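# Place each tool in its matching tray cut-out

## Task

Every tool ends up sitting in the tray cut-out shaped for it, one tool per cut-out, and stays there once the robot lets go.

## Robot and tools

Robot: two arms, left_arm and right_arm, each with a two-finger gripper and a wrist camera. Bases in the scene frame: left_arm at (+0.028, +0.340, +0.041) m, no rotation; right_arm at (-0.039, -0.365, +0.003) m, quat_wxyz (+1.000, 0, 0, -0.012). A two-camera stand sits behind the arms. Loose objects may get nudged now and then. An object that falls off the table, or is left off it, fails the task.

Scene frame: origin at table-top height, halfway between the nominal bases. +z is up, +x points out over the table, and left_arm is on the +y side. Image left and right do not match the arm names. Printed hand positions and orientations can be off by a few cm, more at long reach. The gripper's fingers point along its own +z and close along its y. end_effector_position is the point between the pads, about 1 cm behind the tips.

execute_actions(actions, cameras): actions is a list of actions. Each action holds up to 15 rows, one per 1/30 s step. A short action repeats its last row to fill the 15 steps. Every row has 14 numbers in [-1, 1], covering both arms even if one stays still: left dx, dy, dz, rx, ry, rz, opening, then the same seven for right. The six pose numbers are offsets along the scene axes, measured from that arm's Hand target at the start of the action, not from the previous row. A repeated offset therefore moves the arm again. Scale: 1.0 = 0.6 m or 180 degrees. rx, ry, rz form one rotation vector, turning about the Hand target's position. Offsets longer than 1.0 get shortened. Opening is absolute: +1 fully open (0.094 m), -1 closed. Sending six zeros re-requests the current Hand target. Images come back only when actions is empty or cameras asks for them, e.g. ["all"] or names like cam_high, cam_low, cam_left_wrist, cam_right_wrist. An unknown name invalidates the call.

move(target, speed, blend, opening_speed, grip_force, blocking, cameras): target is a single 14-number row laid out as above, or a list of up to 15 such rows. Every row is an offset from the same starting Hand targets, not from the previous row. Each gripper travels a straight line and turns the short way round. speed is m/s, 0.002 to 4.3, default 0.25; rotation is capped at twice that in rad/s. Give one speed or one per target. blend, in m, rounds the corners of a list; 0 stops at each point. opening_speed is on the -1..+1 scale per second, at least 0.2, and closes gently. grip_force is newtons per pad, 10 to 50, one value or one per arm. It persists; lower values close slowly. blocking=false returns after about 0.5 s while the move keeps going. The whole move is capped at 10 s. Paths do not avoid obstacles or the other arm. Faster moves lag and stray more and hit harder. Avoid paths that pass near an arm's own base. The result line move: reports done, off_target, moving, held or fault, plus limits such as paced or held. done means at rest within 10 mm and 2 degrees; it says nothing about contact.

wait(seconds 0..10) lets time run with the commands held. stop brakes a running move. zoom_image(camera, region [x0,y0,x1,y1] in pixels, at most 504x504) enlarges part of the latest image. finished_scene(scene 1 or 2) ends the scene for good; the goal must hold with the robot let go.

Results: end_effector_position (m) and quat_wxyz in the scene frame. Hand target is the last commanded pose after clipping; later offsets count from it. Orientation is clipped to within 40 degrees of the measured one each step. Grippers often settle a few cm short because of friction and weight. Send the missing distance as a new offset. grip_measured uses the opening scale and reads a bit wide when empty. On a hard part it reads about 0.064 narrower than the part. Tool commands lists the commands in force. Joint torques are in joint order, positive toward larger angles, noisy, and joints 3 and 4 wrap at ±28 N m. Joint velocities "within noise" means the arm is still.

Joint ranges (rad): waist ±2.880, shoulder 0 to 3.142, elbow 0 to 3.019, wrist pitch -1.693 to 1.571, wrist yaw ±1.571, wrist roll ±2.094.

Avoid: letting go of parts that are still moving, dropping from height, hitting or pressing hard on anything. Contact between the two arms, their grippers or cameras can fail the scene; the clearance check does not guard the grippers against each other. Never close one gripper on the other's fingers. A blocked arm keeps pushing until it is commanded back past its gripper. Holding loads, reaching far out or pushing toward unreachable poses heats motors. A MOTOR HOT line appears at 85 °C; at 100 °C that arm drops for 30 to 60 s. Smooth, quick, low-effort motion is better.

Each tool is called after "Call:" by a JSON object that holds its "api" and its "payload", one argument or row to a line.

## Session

Call:
{"api": "execute_actions", "payload": {
  "actions": []
}}

Call:
{"api": "zoom_image", "payload": {
  "camera": "cam_high",
  "region": [60, 40, 560, 400]
}}

Scene clock: 0.00 s.
left_arm: end_effector_position=(+0.6945, -0.0290, +0.2981) grip_measured=+1.000 end_effector_quat_wxyz=(+0.157, -0.028, +0.987, -0.035) | right_arm: end_effector_position=(+0.4815, -0.2007, +0.1934) grip_measured=+1.000 end_effector_quat_wxyz=(+0.506, -0.350, +0.779, -0.118)
Joint positions: left_arm=[-0.53 2.314 2.66 -1.611 -0.106 -0.57 0.094] | right_arm=[0.375 1.357 0.776 0.099 0.141 -0.577 0.094]
Joint velocities: within noise
Joint torques (N m): no reading
Heat: left arm: hottest waist 29 °C; right arm: hottest gripper 27 °C.
Hand target: left_arm +0.6974, -0.0307, +0.3092; +0.169, -0.029, +0.984, -0.042 | right_arm +0.4898, -0.1977, +0.2121; +0.523, -0.344, +0.771, -0.119
Tool commands: left_gripper/opening=+1.0 right_gripper/opening=+1.0

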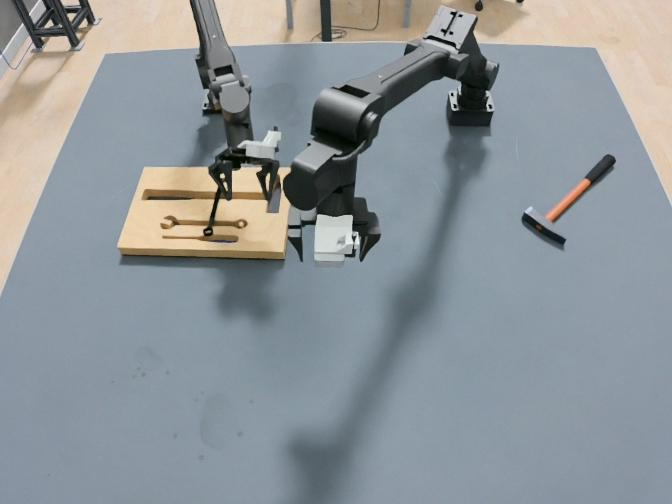

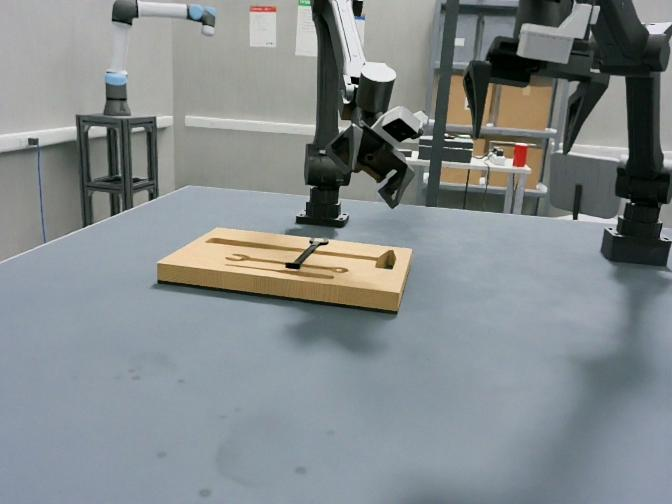

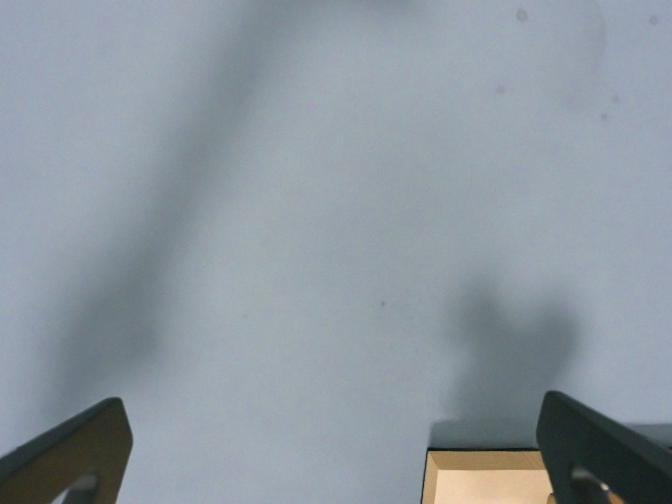

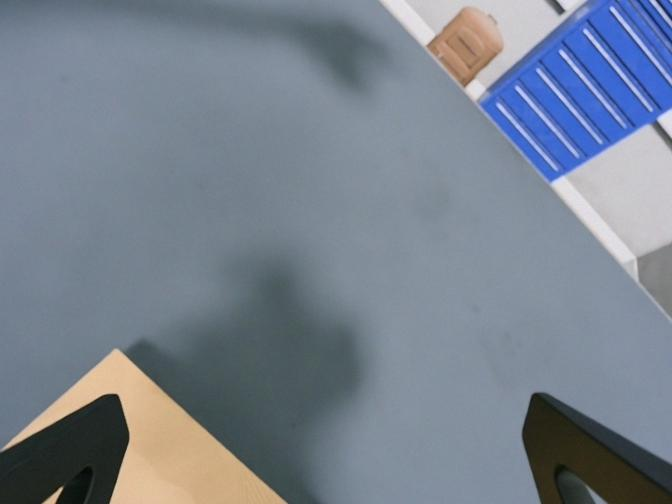

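Scaled by 1.008 from the camera's 672x504 image, which has a finer 960x720 frame.

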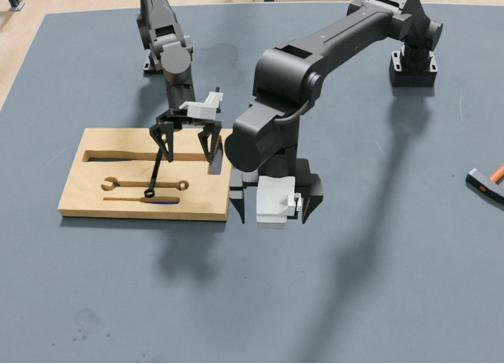

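Call:
{"api": "move", "payload": {
  "target": [-0.579, 0.685, 0.018, 0.0272, 0.1095, -0.0188, 1.0, -0.2163, -0.0872, 0.1965, -0.196, 0.311, 0.207, 1.0],
  "speed": 0.3,
  "cameras": ["all"]
}}

Call:
{"api": "zoom_image", "payload": {
  "camera": "cam_high",
  "region": [100, 150, 310, 270]
}}

Call:
{"api": "zoom_image", "payload": {
  "camera": "cam_right_wrist",
  "region": [80, 20, 580, 420]
}}

Scene clock: 13.60 s.
left_arm: end_effector_position=(+0.3532, +0.3778, +0.3193) grip_measured=+1.000 end_effector_quat_wxyz=(+0.000, +0.000, +1.000, +0.001) | right_arm: end_effector_position=(+0.3478, -0.2525, +0.3103) grip_measured=+1.000 end_effector_quat_wxyz=(+0.002, +0.704, -0.710, -0.002)
Joint positions: left_arm=[0.115 1.194 1.244 -1.62 -0.001 0.115 0.094] | right_arm=[0.307 1.401 1.507 -1.683 -0.002 -1.279 0.094]
Joint torques (N m): left_arm=[-0.56 -4.84 10.15 -0.32 0.09 0.16] | right_arm=[0.79 -10.7 14.28 -0.1 0.04 -0.14]
Heat: left arm: hottest waist 29 °C; right arm: hottest elbow 28 °C.
Hand target: left_arm +0.3499, +0.3802, +0.3199; -0.003, +0.001, +1.000, +0.000 | right_arm +0.3600, -0.2500, +0.3300; +0.000, +0.707, -0.707, +0.000
Off the commanded pose: left_arm 0.004 m, 0 deg | right_arm 0.023 m, 1 deg.
joint sent to its limit (right arm) — joint 4 (wrist pitch), lower limit. The joint targets still meet the commanded pose.
move: off_target (right_arm)

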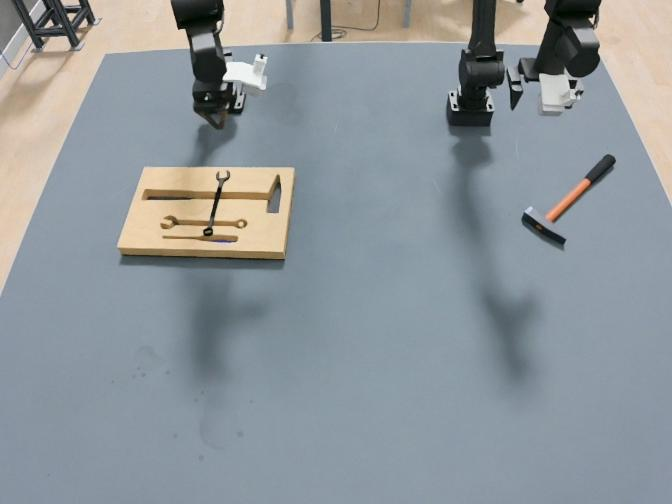

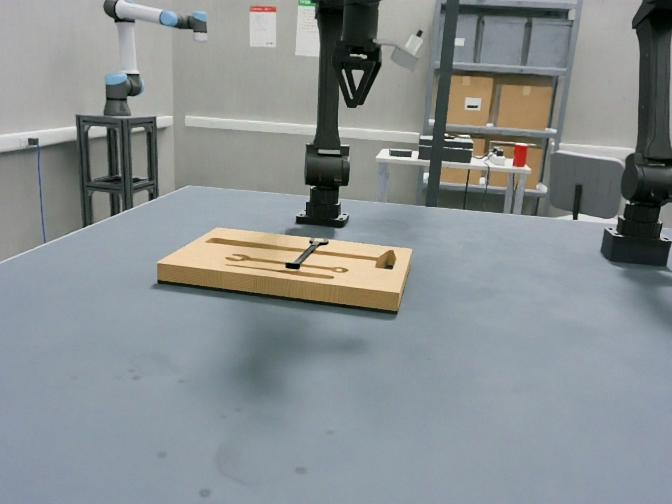

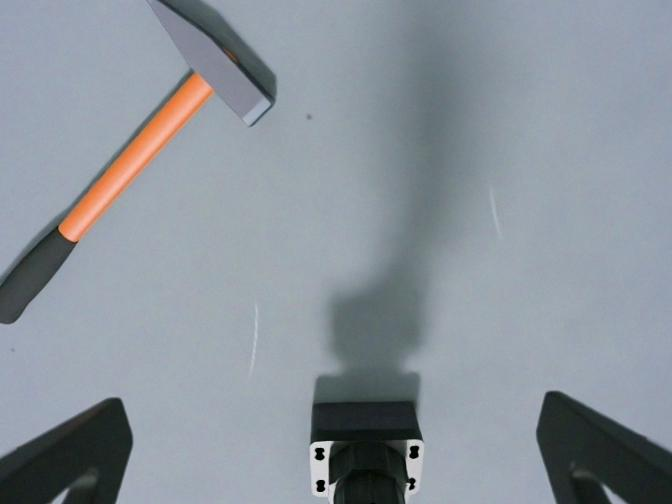

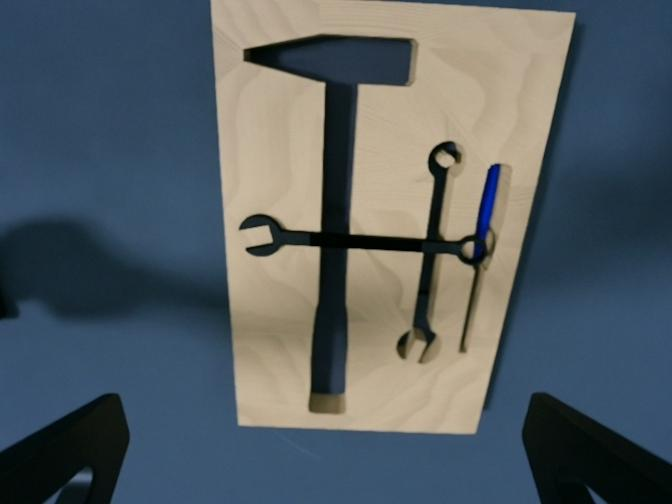

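Scaled by 2.400 from the camera's 672x504 image, which has a finer 960x720 frame.

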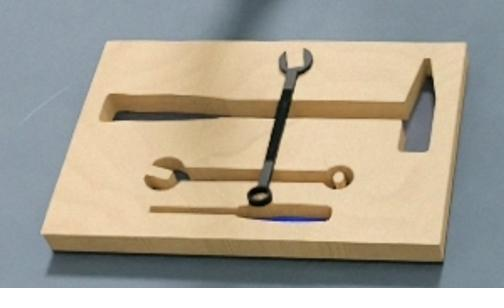

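Scaled by 1.008 from the camera's 672x504 image, which has a finer 960x720 frame.

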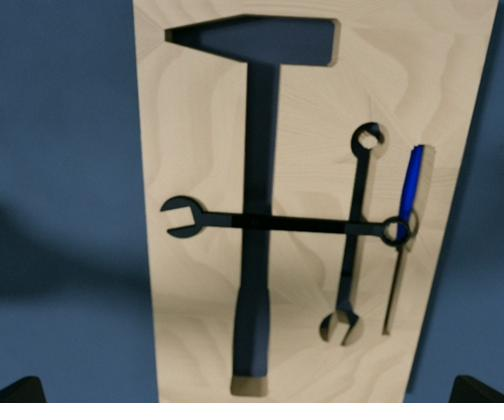

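Call:
{"api": "move", "payload": {
  "target": [0.0667, 0.212, -0.283, 0, 0, -0.267, 1.0, 0.0467, -0.1183, -0.35, 0, 0, -0.5167, 1.0],
  "speed": 0.35,
  "cameras": ["all"]
}}

Scene clock: 47.60 s.
left_arm: end_effector_position=(+0.3895, +0.5038, +0.1536) grip_measured=+1.000 end_effector_quat_wxyz=(-0.002, +0.407, +0.913, +0.002) | right_arm: end_effector_position=(+0.3861, -0.3144, +0.1248) grip_measured=+1.000 end_effector_quat_wxyz=(-0.001, +0.013, +1.000, +0.000)
Joint positions: left_arm=[0.423 1.459 1.045 -1.157 -0.006 1.262 0.094] | right_arm=[0.143 1.529 1.149 -1.193 -0.001 0.147 0.094]
Joint torques (N m): left_arm=[-0.56 -6.48 9.37 0.17 0.18 0.18] | right_arm=[-0.03 -12.51 7.77 0.8 0.03 0.05]
Heat: left arm: hottest waist 29 °C; right arm: hottest elbow 33 °C.
Hand target: left_arm +0.3898, +0.5074, +0.1501; -0.002, +0.408, +0.913, +0.001 | right_arm +0.3881, -0.3210, +0.1200; +0.000, +0.026, +1.000, +0.000
Off the commanded pose: left_arm 0.005 m, 0 deg | right_arm 0.008 m, 1 deg.
move: done

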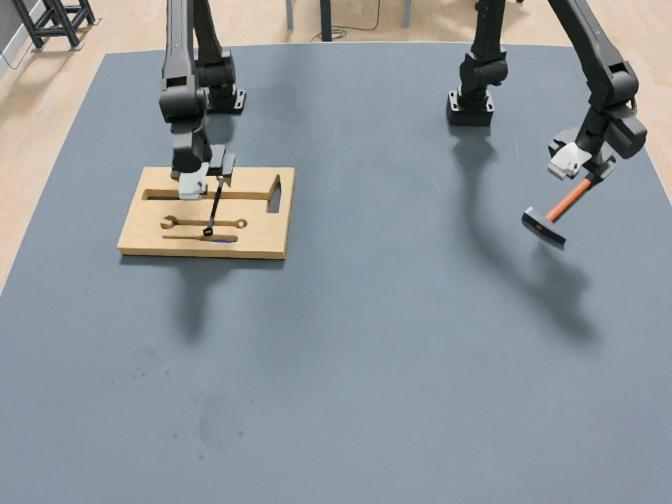

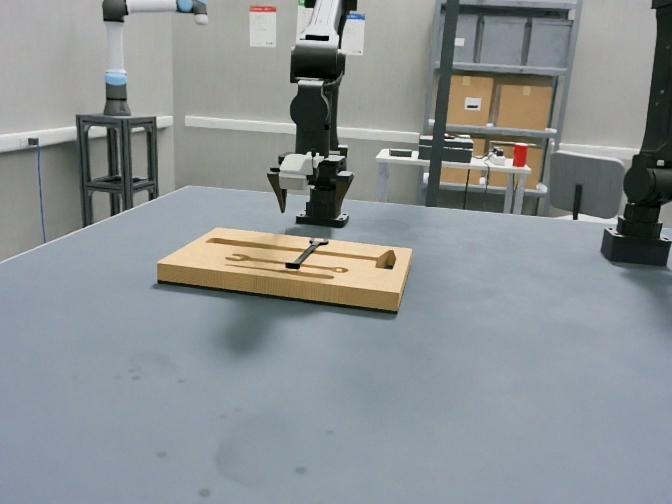

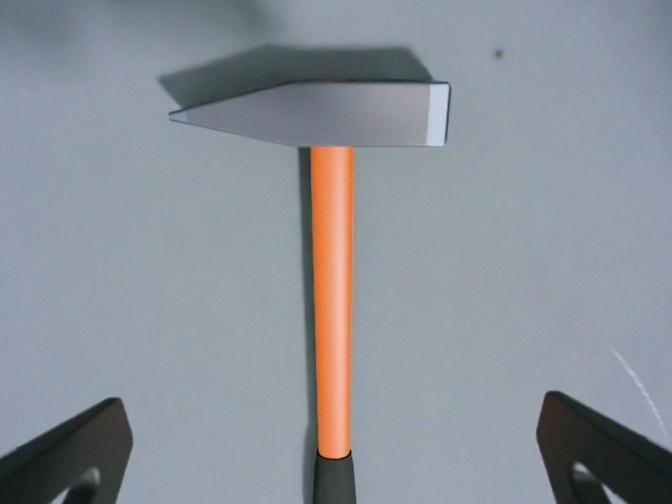

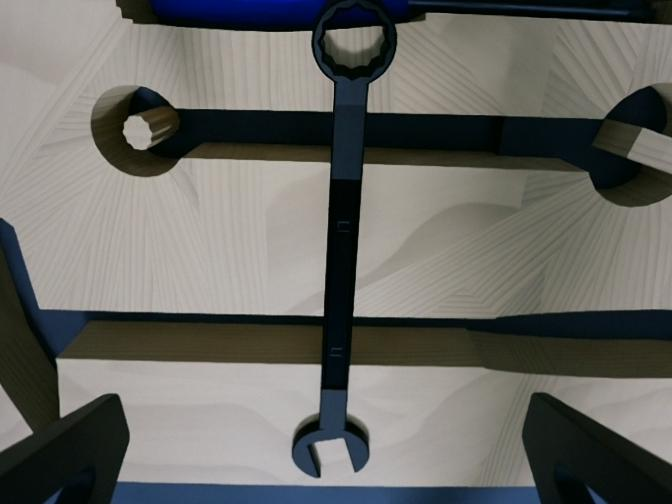

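Call:
{"api": "move", "payload": {
  "target": [0.0157, -0.0173, -0.1667, 0, 0, 0, 1.0, 0.0, -0.0083, -0.1083, 0, 0, -0.0133, 1.0],
  "speed": 0.12,
  "cameras": ["all"]
}}

Call:
{"api": "zoom_image", "payload": {
  "camera": "cam_low",
  "region": [220, 190, 420, 310]
}}

Scene clock: 67.10 s.
left_arm: end_effector_position=(+0.3965, +0.5000, +0.0532) grip_measured=+1.000 end_effector_quat_wxyz=(-0.003, +0.408, +0.913, +0.001) | right_arm: end_effector_position=(+0.3868, -0.3184, +0.0601) grip_measured=+1.000 end_effector_quat_wxyz=(+0.000, +0.033, +0.999, +0.000)
Joint positions: left_arm=[0.407 1.621 0.925 -0.877 -0.006 1.249 0.094] | right_arm=[0.134 1.608 1.054 -1.018 -0.001 0.177 0.094]
Joint torques (N m): left_arm=[-2.14 -7.36 7.95 0.16 0.19 -0.02] | right_arm=[-0.21 -12.81 7.06 0.81 0.04 0.06]
Heat: left arm: hottest elbow 31 °C; right arm: hottest elbow 31 °C.
Hand target: left_arm +0.3993, +0.4971, +0.0502; -0.002, +0.408, +0.913, +0.001 | right_arm +0.3880, -0.3259, +0.0550; -0.001, +0.047, +0.999, +0.000
Off the commanded pose: left_arm 0.005 m, 0 deg | right_arm 0.009 m, 2 deg.
move: done

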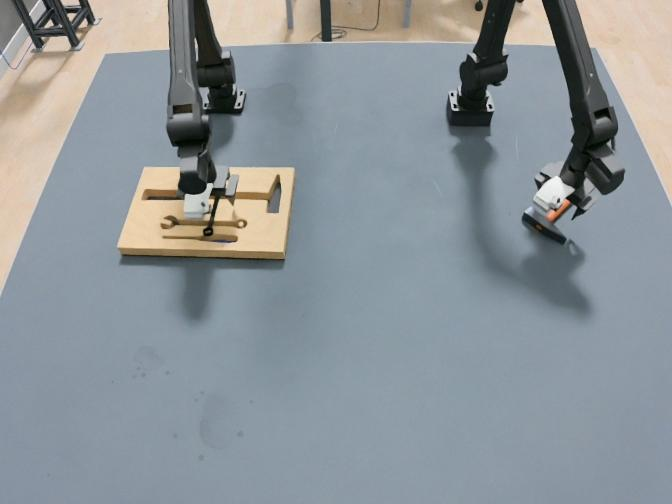

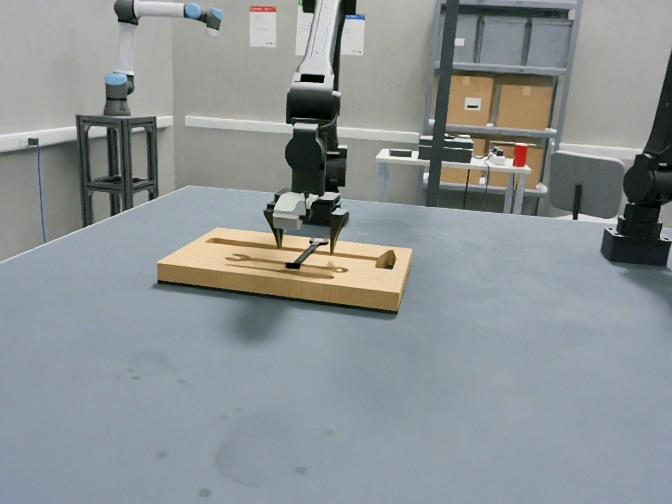

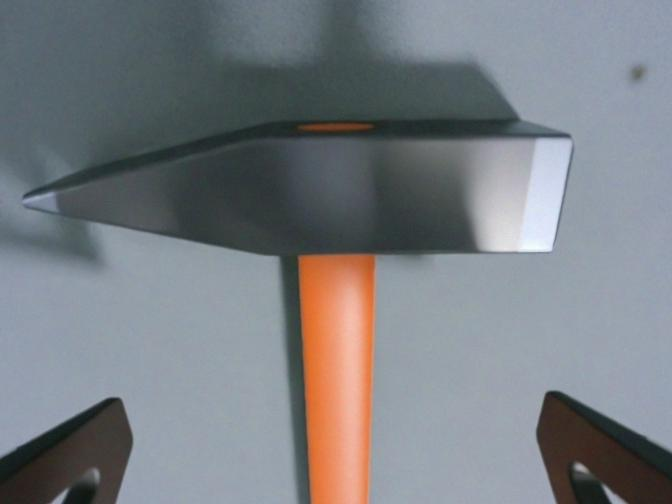

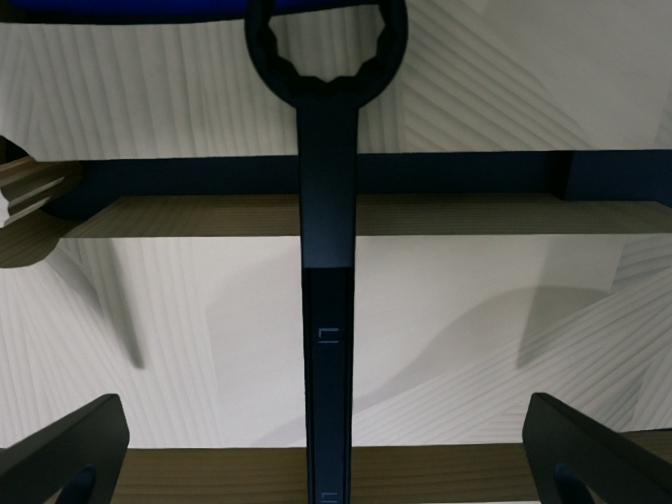

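Scaled by 2.520 from the camera's 672x504 image, which has a finer 960x720 frame.

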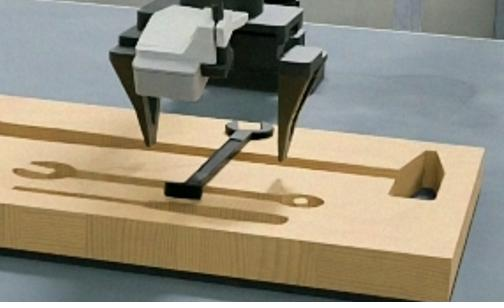

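Call:
{"api": "move", "payload": {
  "target": [0.0145, -0.0162, -0.052, 0, 0, 0, 1.0, 0.0, 0.0, -0.0155, 0, 0, 0, 1.0],
  "speed": 0.06,
  "cameras": ["all"]
}}

Call:
{"api": "zoom_image", "payload": {
  "camera": "cam_low",
  "region": [220, 190, 420, 310]
}}

Scene clock: 76.47 s.
left_arm: end_effector_position=(+0.4068, +0.4911, +0.0235) grip_measured=+1.000 end_effector_quat_wxyz=(-0.001, +0.408, +0.913, +0.003) | right_arm: end_effector_position=(+0.3876, -0.3183, +0.0521) grip_measured=+1.000 end_effector_quat_wxyz=(+0.001, +0.034, +0.999, +0.001)
Joint positions: left_arm=[0.377 1.69 0.914 -0.792 -0.006 1.219 0.094] | right_arm=[0.134 1.62 1.044 -0.992 -0.001 0.178 0.094]
Joint torques (N m): left_arm=[-2.14 -7.71 7.25 0.21 0.19 -0.01] | right_arm=[-0.21 -12.57 6.89 0.81 0.02 0.06]
Heat: left arm: hottest elbow 30 °C; right arm: hottest elbow 30 °C.
Hand target: left_arm +0.4080, +0.4874, +0.0190; -0.002, +0.408, +0.913, +0.001 | right_arm +0.3881, -0.3259, +0.0458; +0.000, +0.047, +0.999, +0.000
Off the commanded pose: left_arm 0.006 m, 0 deg | right_arm 0.010 m, 2 deg.
move: done

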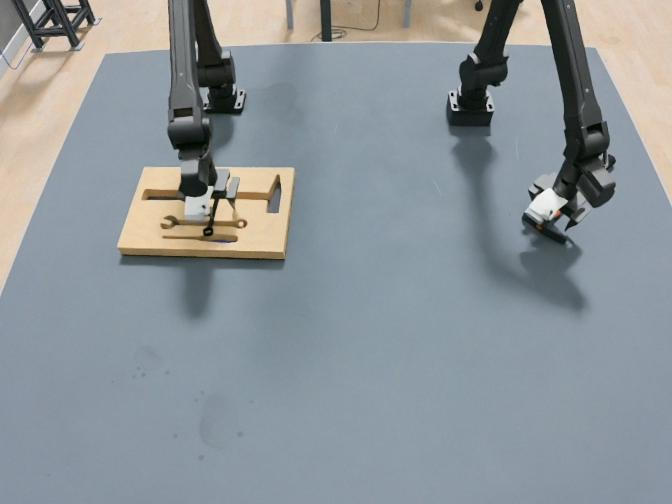

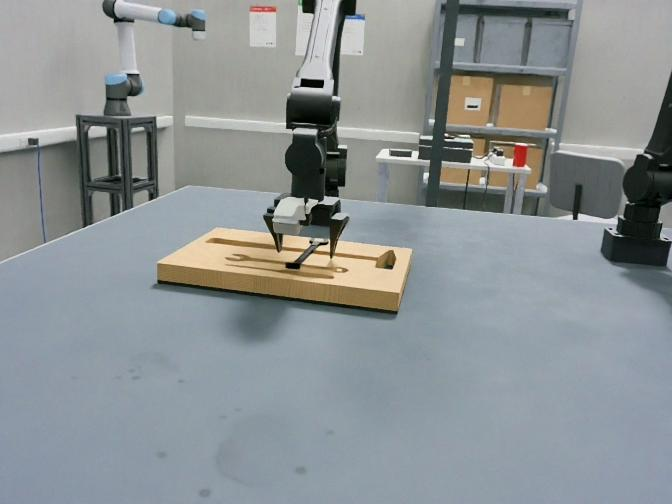

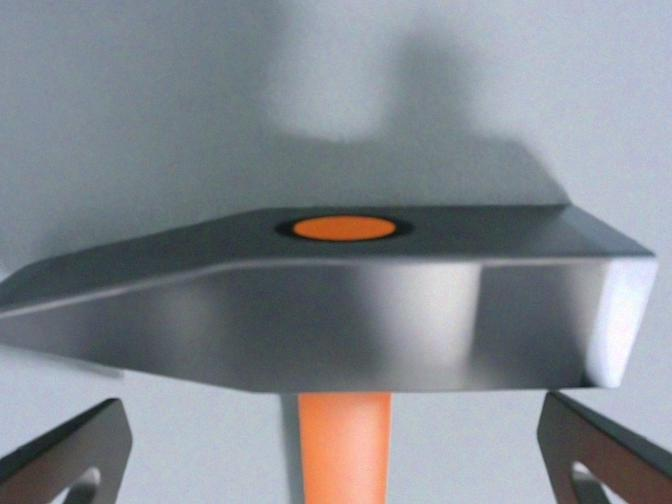

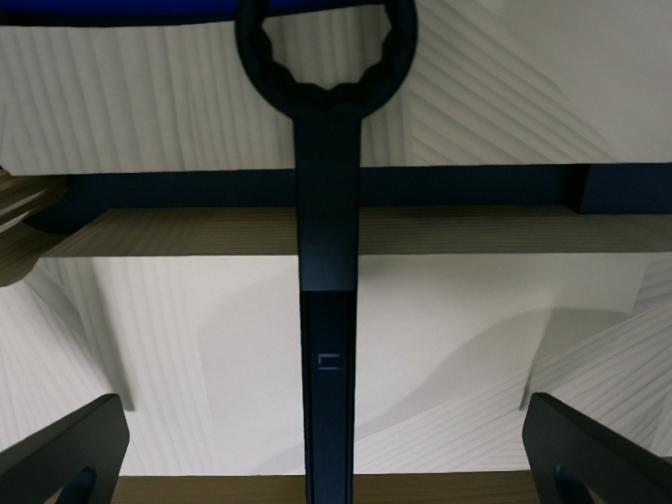

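Scaled by 2.520 from the camera's 672x504 image, which has a finer 960x720 frame.

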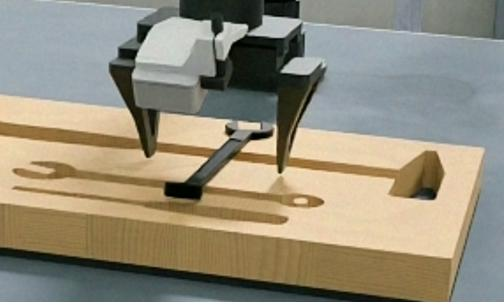

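Call:
{"api": "move", "payload": {
  "target": [-0.0042, -0.0038, -0.006, 0, 0, 0, 1.0, 0.0, 0.0, -0.0035, 0, 0, 0, 1.0],
  "speed": 0.05,
  "cameras": ["cam_left_wrist", "cam_right_wrist"]
}}

Scene clock: 82.60 s.
left_arm: end_effector_position=(+0.4050, +0.4894, +0.0206) grip_measured=+1.000 end_effector_quat_wxyz=(+0.000, +0.408, +0.913, +0.004) | right_arm: end_effector_position=(+0.3888, -0.3182, +0.0514) grip_measured=+1.000 end_effector_quat_wxyz=(+0.003, +0.034, +0.999, +0.001)
Joint positions: left_arm=[0.375 1.69 0.903 -0.779 -0.006 1.215 0.094] | right_arm=[0.134 1.622 1.044 -0.987 -0.001 0.178 0.094]
Joint torques (N m): left_arm=[-2.26 -7.47 7.06 0.14 0.19 0.01] | right_arm=[-0.15 -12.63 6.63 0.88 0.04 0.06]
Heat: left arm: hottest elbow 30 °C; right arm: hottest elbow 30 °C.
Hand target: left_arm +0.4055, +0.4851, +0.0154; -0.002, +0.408, +0.913, +0.001 | right_arm +0.3881, -0.3259, +0.0437; -0.001, +0.047, +0.999, +0.000
Off the commanded pose: left_arm 0.007 m, 0 deg | right_arm 0.011 m, 2 deg.
move: off_target (right_arm)
Images, in order (width x height): cam_left_wrist 672x504, cam_right_wrist 672x504.

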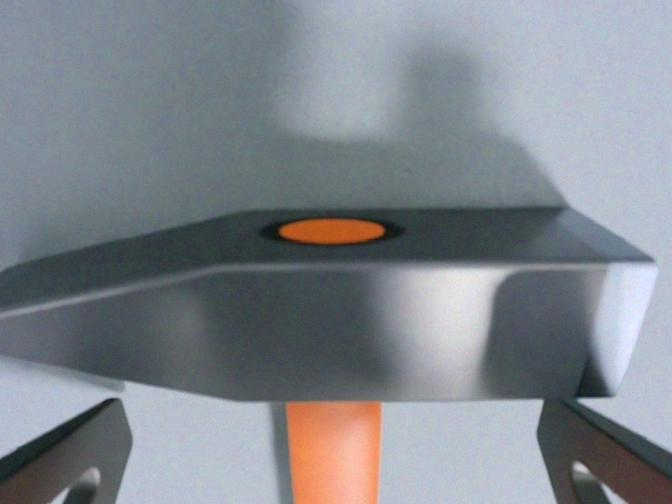

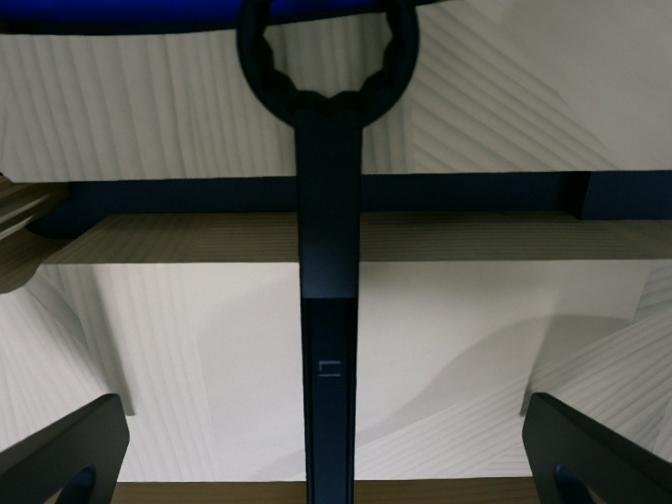

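Call:
{"api": "move", "payload": {
  "target": [0, 0, 0, 0, 0, 0, -0.75, 0.0, 0.0, 0.002, 0, 0, 0, -0.95],
  "speed": 0.05,
  "opening_speed": 1.2,
  "cameras": ["all"]
}}

Scene clock: 86.63 s.
left_arm: end_effector_position=(+0.4047, +0.4891, +0.0204) grip_measured=-0.612 end_effector_quat_wxyz=(-0.001, +0.408, +0.913, +0.003) | right_arm: end_effector_position=(+0.3889, -0.3184, +0.0514) grip_measured=-0.766 end_effector_quat_wxyz=(+0.003, +0.034, +0.999, +0.001)
Joint positions: left_arm=[0.374 1.69 0.903 -0.779 -0.006 1.215 0.018] | right_arm=[0.133 1.622 1.044 -0.987 -0.001 0.178 0.011]
Joint torques (N m): left_arm=[-2.14 -7.47 7.13 0.2 0.17 -0.01] | right_arm=[-0.26 -12.81 6.8 0.75 0.03 0.04]
Heat: left arm: hottest elbow 30 °C; right arm: hottest elbow 29 °C.
Hand target: left_arm +0.4055, +0.4851, +0.0154; -0.002, +0.408, +0.913, +0.001 | right_arm +0.3882, -0.3259, +0.0449; +0.000, +0.047, +0.999, +0.000
Off the commanded pose: left_arm 0.006 m, 0 deg | right_arm 0.010 m, 2 deg.
move: done

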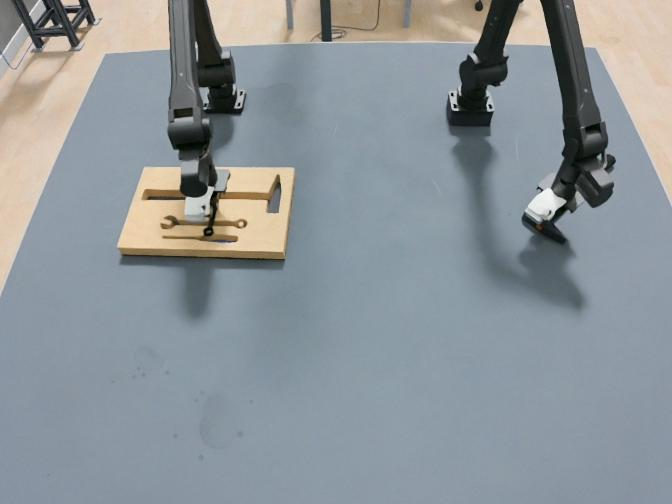

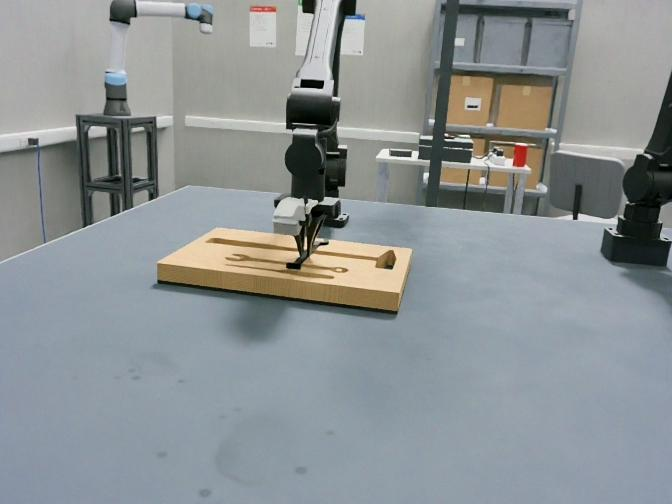

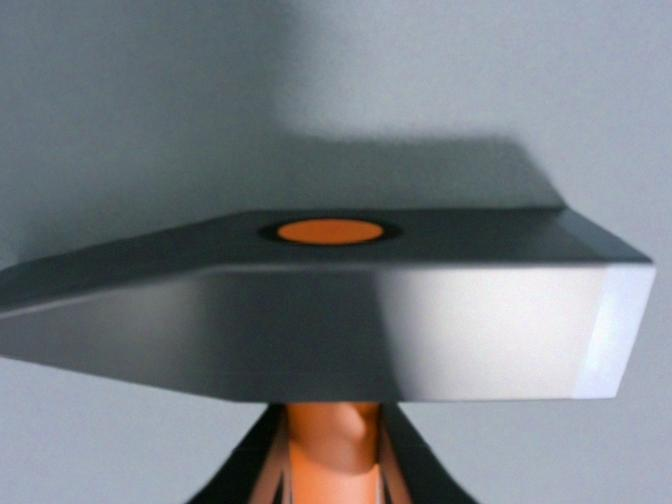

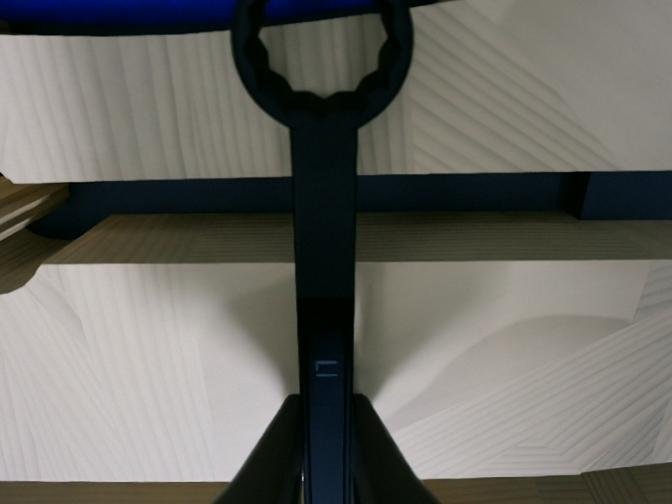

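Call:
{"api": "move", "payload": {
  "target": [
    [0, 0, 0.2, 0, 0, 0, -0.75, 0, 0, 0.1, 0, 0, 0, -0.95],
    [-0.0092, -0.3085, 0.2, 0, 0, 0, -0.75, 0.026, -0.002, 0.125, 0, 0, 0.17, -0.95],
    [-0.0092, -0.7252, 0.2, 0, 0, 0, -0.75, 0.052, -0.004, 0.125, 0, 0, 0.345, -0.95],
    [-0.1758, -0.8752, 0.2, 0, 0, 0, -0.75, 0.0783, -0.006, 0.125, 0, 0, 0.519, -0.95]
  ],
  "speed": 0.25,
  "blend": 0.04,
  "cameras": ["all"]
}}

Scene clock: 107.07 s.
left_arm: end_effector_position=(+0.2805, -0.0115, +0.1033) grip_measured=-0.612 end_effector_quat_wxyz=(-0.038, +0.411, +0.911, +0.020) | right_arm: end_effector_position=(+0.4121, -0.3240, +0.1021) grip_measured=-0.766 end_effector_quat_wxyz=(+0.018, +0.698, -0.716, -0.012)
Joint positions: left_arm=[-0.947 1.663 1.136 -1.131 0.003 -0.099 0.018] | right_arm=[0.117 1.638 1.216 -1.191 0.004 -1.45 0.011]
Joint torques (N m): left_arm=[-1.61 -10.23 15.66 -0.66 -0.04 -0.01] | right_arm=[-0.32 -14.1 13.46 -0.18 -0.23 -0.13]
Heat: left arm: hottest elbow 30 °C; right arm: hottest elbow 30 °C.
Hand target: left_arm +0.3000, -0.0401, +0.1355; -0.002, +0.408, +0.913, +0.001 | right_arm +0.4351, -0.3295, +0.1199; +0.000, +0.695, -0.719, +0.000
Off the commanded pose: left_arm 0.047 m, 5 deg | right_arm 0.030 m, 2 deg.
move: off_target (left_arm, right_arm)

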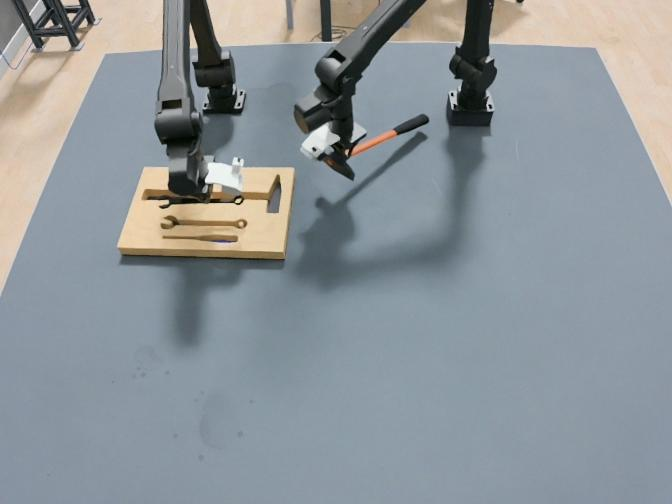

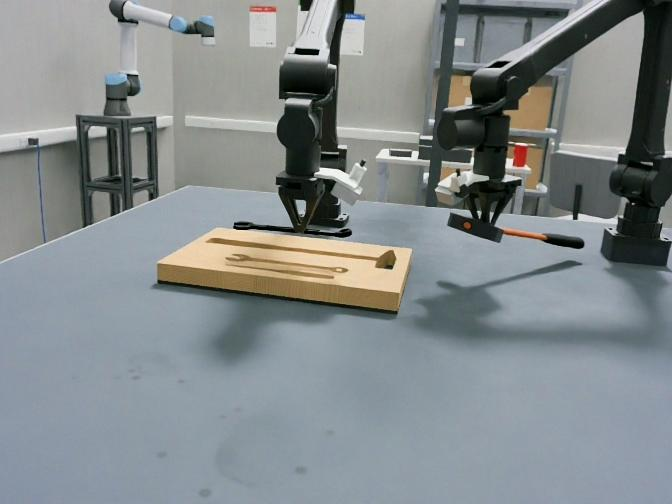

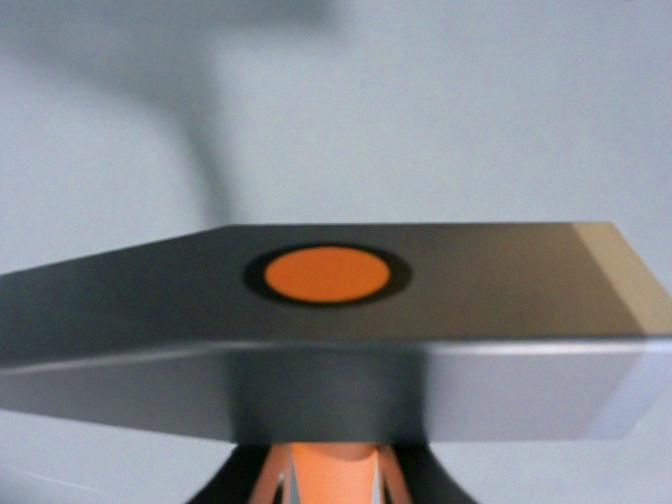

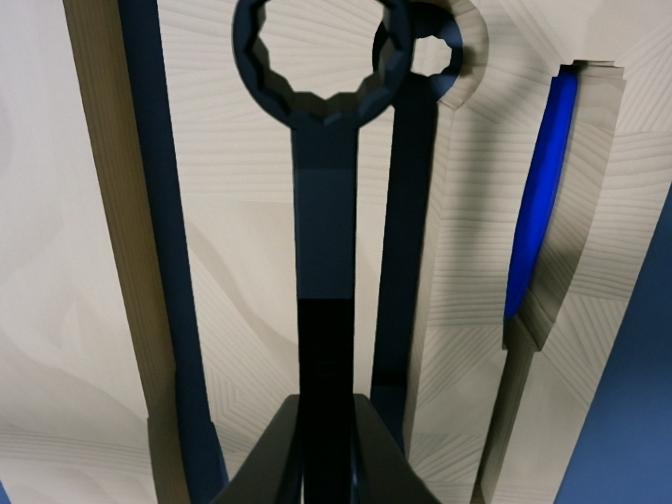

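Call:
{"api": "move", "payload": {
  "target": [0, 0, -0.083, 0, 0, 0, -0.75, -0.0635, -0.005, -0.1065, 0, 0, -0.005, -0.95],
  "speed": 0.1,
  "cameras": ["all"]
}}

Call:
{"api": "zoom_image", "payload": {
  "camera": "cam_low",
  "region": [420, 160, 620, 310]
}}

Scene clock: 141.63 s.
left_arm: end_effector_position=(+0.2916, -0.0267, +0.0710) grip_measured=-0.612 end_effector_quat_wxyz=(-0.026, +0.411, +0.911, +0.013) | right_arm: end_effector_position=(+0.3944, -0.3256, +0.0553) grip_measured=-0.766 end_effector_quat_wxyz=(+0.006, +0.698, -0.716, -0.003)
Joint positions: left_arm=[-0.947 1.735 1.136 -1.03 0.003 -0.099 0.018] | right_arm=[0.117 1.638 1.078 -1.024 0.004 -1.451 0.011]
Joint torques (N m): left_arm=[-1.67 -11.16 10.37 0.25 -0.04 -0.01] | right_arm=[-0.26 -14.27 7.13 0.73 -0.21 0.01]
Heat: left arm: hottest elbow 36 °C; right arm: hottest elbow 32 °C.
Hand target: left_arm +0.3000, -0.0401, +0.0856; -0.002, +0.408, +0.913, +0.001 | right_arm +0.3970, -0.3325, +0.0560; +0.000, +0.689, -0.724, +0.000
Off the commanded pose: left_arm 0.022 m, 3 deg | right_arm 0.007 m, 2 deg.
move: off_target (left_arm)

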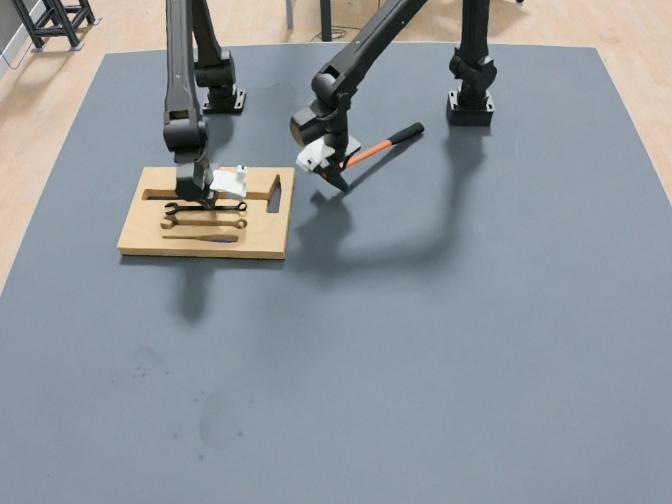

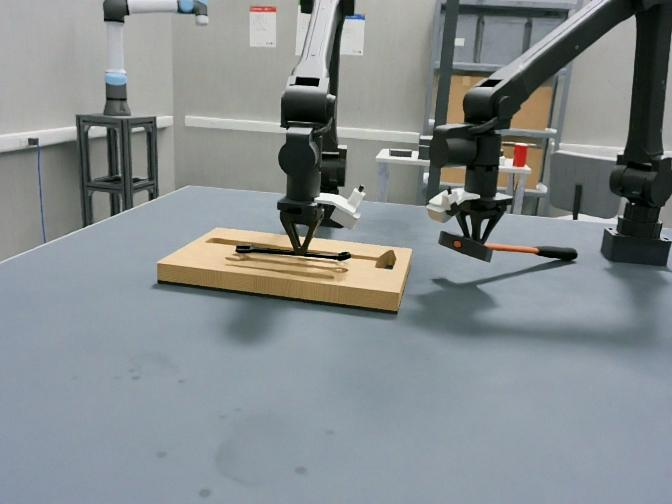

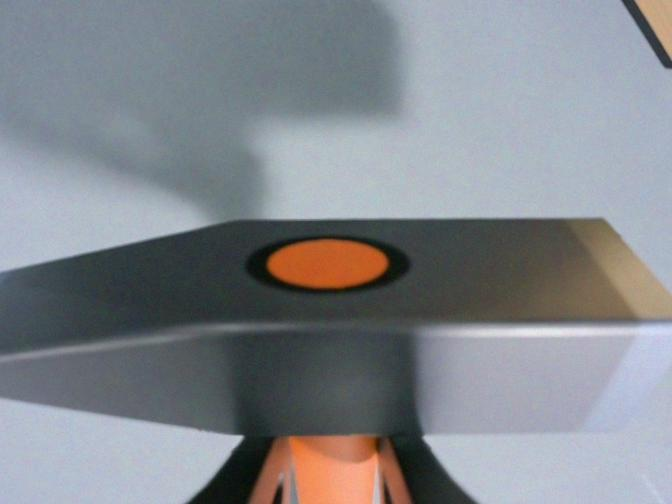

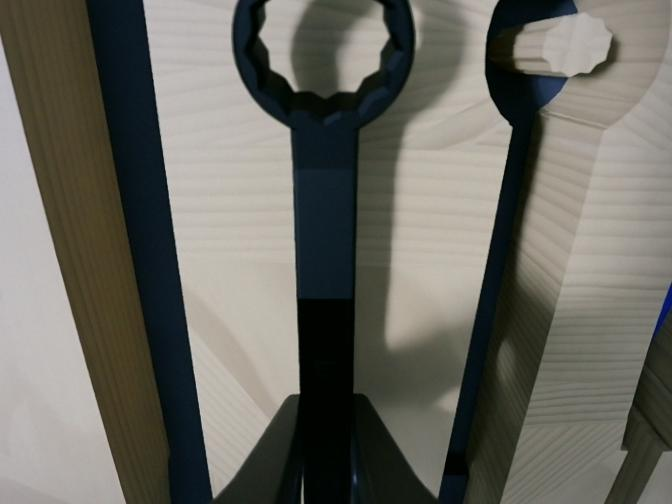

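Scaled by 2.520 from the camera's 672x504 image, which has a finer 960x720 frame.

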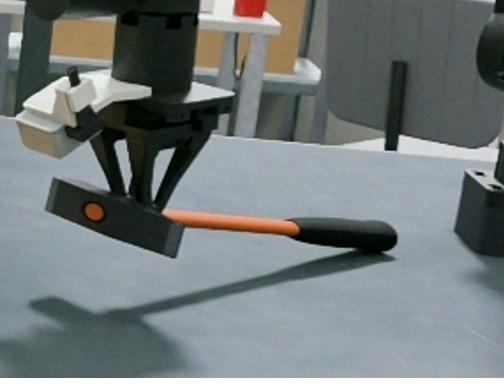

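Call:
{"api": "move", "payload": {
  "target": [0, 0, -0.045, 0, 0, 0, -0.75, 0.002, 0.0, -0.0165, 0, 0, 0, -0.95],
  "speed": 0.05,
  "cameras": ["cam_low", "cam_left_wrist", "cam_right_wrist"]
}}

Call:
{"api": "zoom_image", "payload": {
  "camera": "cam_low",
  "region": [420, 160, 620, 310]
}}

Call:
{"api": "zoom_image", "payload": {
  "camera": "cam_low",
  "region": [220, 190, 420, 310]
}}

Scene clock: 146.20 s.
left_arm: end_effector_position=(+0.2943, -0.0305, +0.0470) grip_measured=-0.612 end_effector_quat_wxyz=(-0.020, +0.411, +0.911, +0.010) | right_arm: end_effector_position=(+0.3966, -0.3254, +0.0516) grip_measured=-0.766 end_effector_quat_wxyz=(+0.002, +0.698, -0.716, +0.001)
Joint positions: left_arm=[-0.947 1.775 1.117 -0.957 0.003 -0.1 0.018] | right_arm=[0.117 1.642 1.071 -1.001 0.004 -1.451 0.011]
Joint torques (N m): left_arm=[-1.55 -11.22 9.32 0.12 -0.04 0] | right_arm=[-0.26 -13.16 7.02 0.88 -0.22 0.01]
Heat: left arm: hottest elbow 36 °C; right arm: hottest elbow 32 °C.
Hand target: left_arm +0.2999, -0.0400, +0.0585; -0.002, +0.408, +0.913, +0.001 | right_arm +0.3982, -0.3325, +0.0460; +0.000, +0.689, -0.724, +0.000
Off the commanded pose: left_arm 0.016 m, 2 deg | right_arm 0.009 m, 1 deg.
move: off_target (left_arm)
Images, in order (width x height): cam_low 672x504, cam_left_wrist 672x504, cam_right_wrist 672x504.

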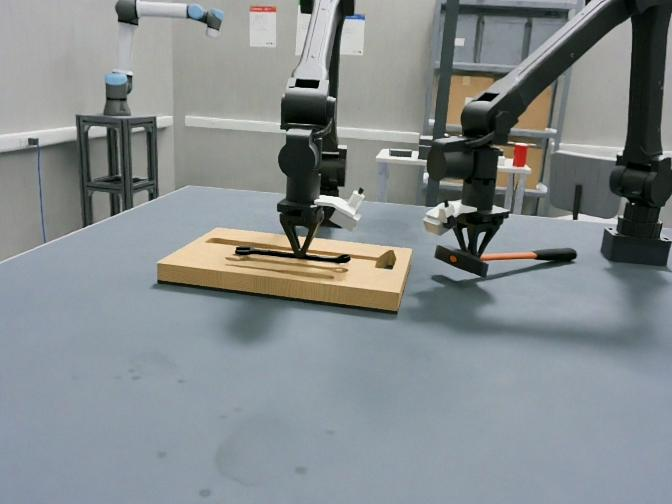

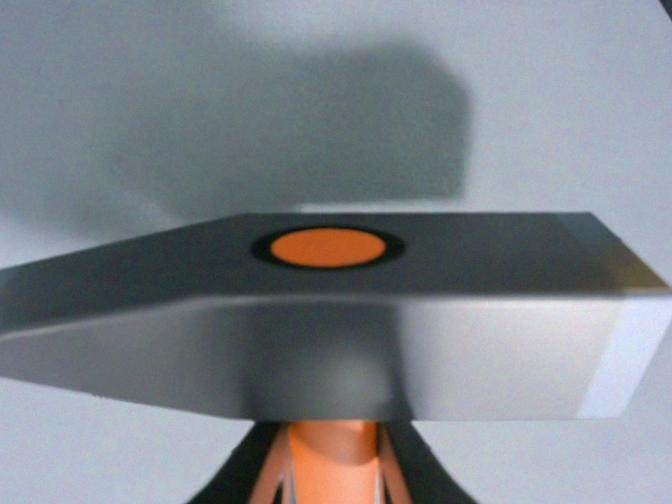

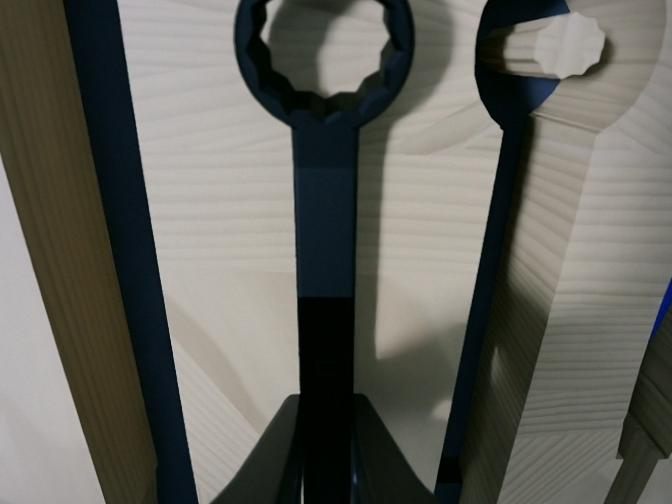

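Scaled by 2.520 from the camera's 672x504 image, which has a finer 960x720 frame.

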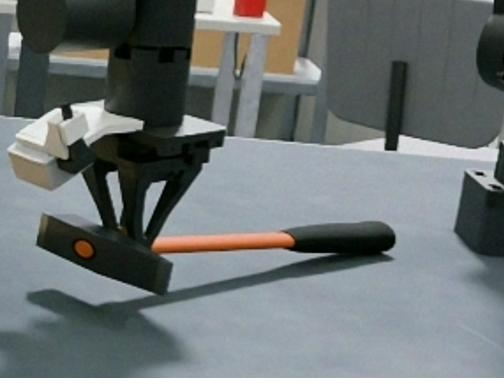

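Scaled by 2.520 from the camera's 672x504 image, which has a finer 960x720 frame.

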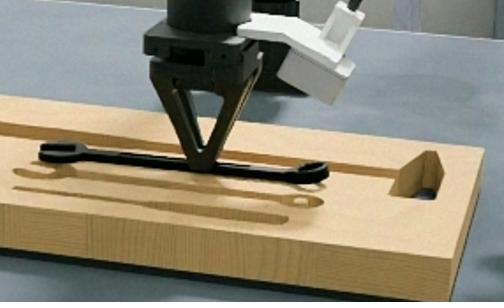

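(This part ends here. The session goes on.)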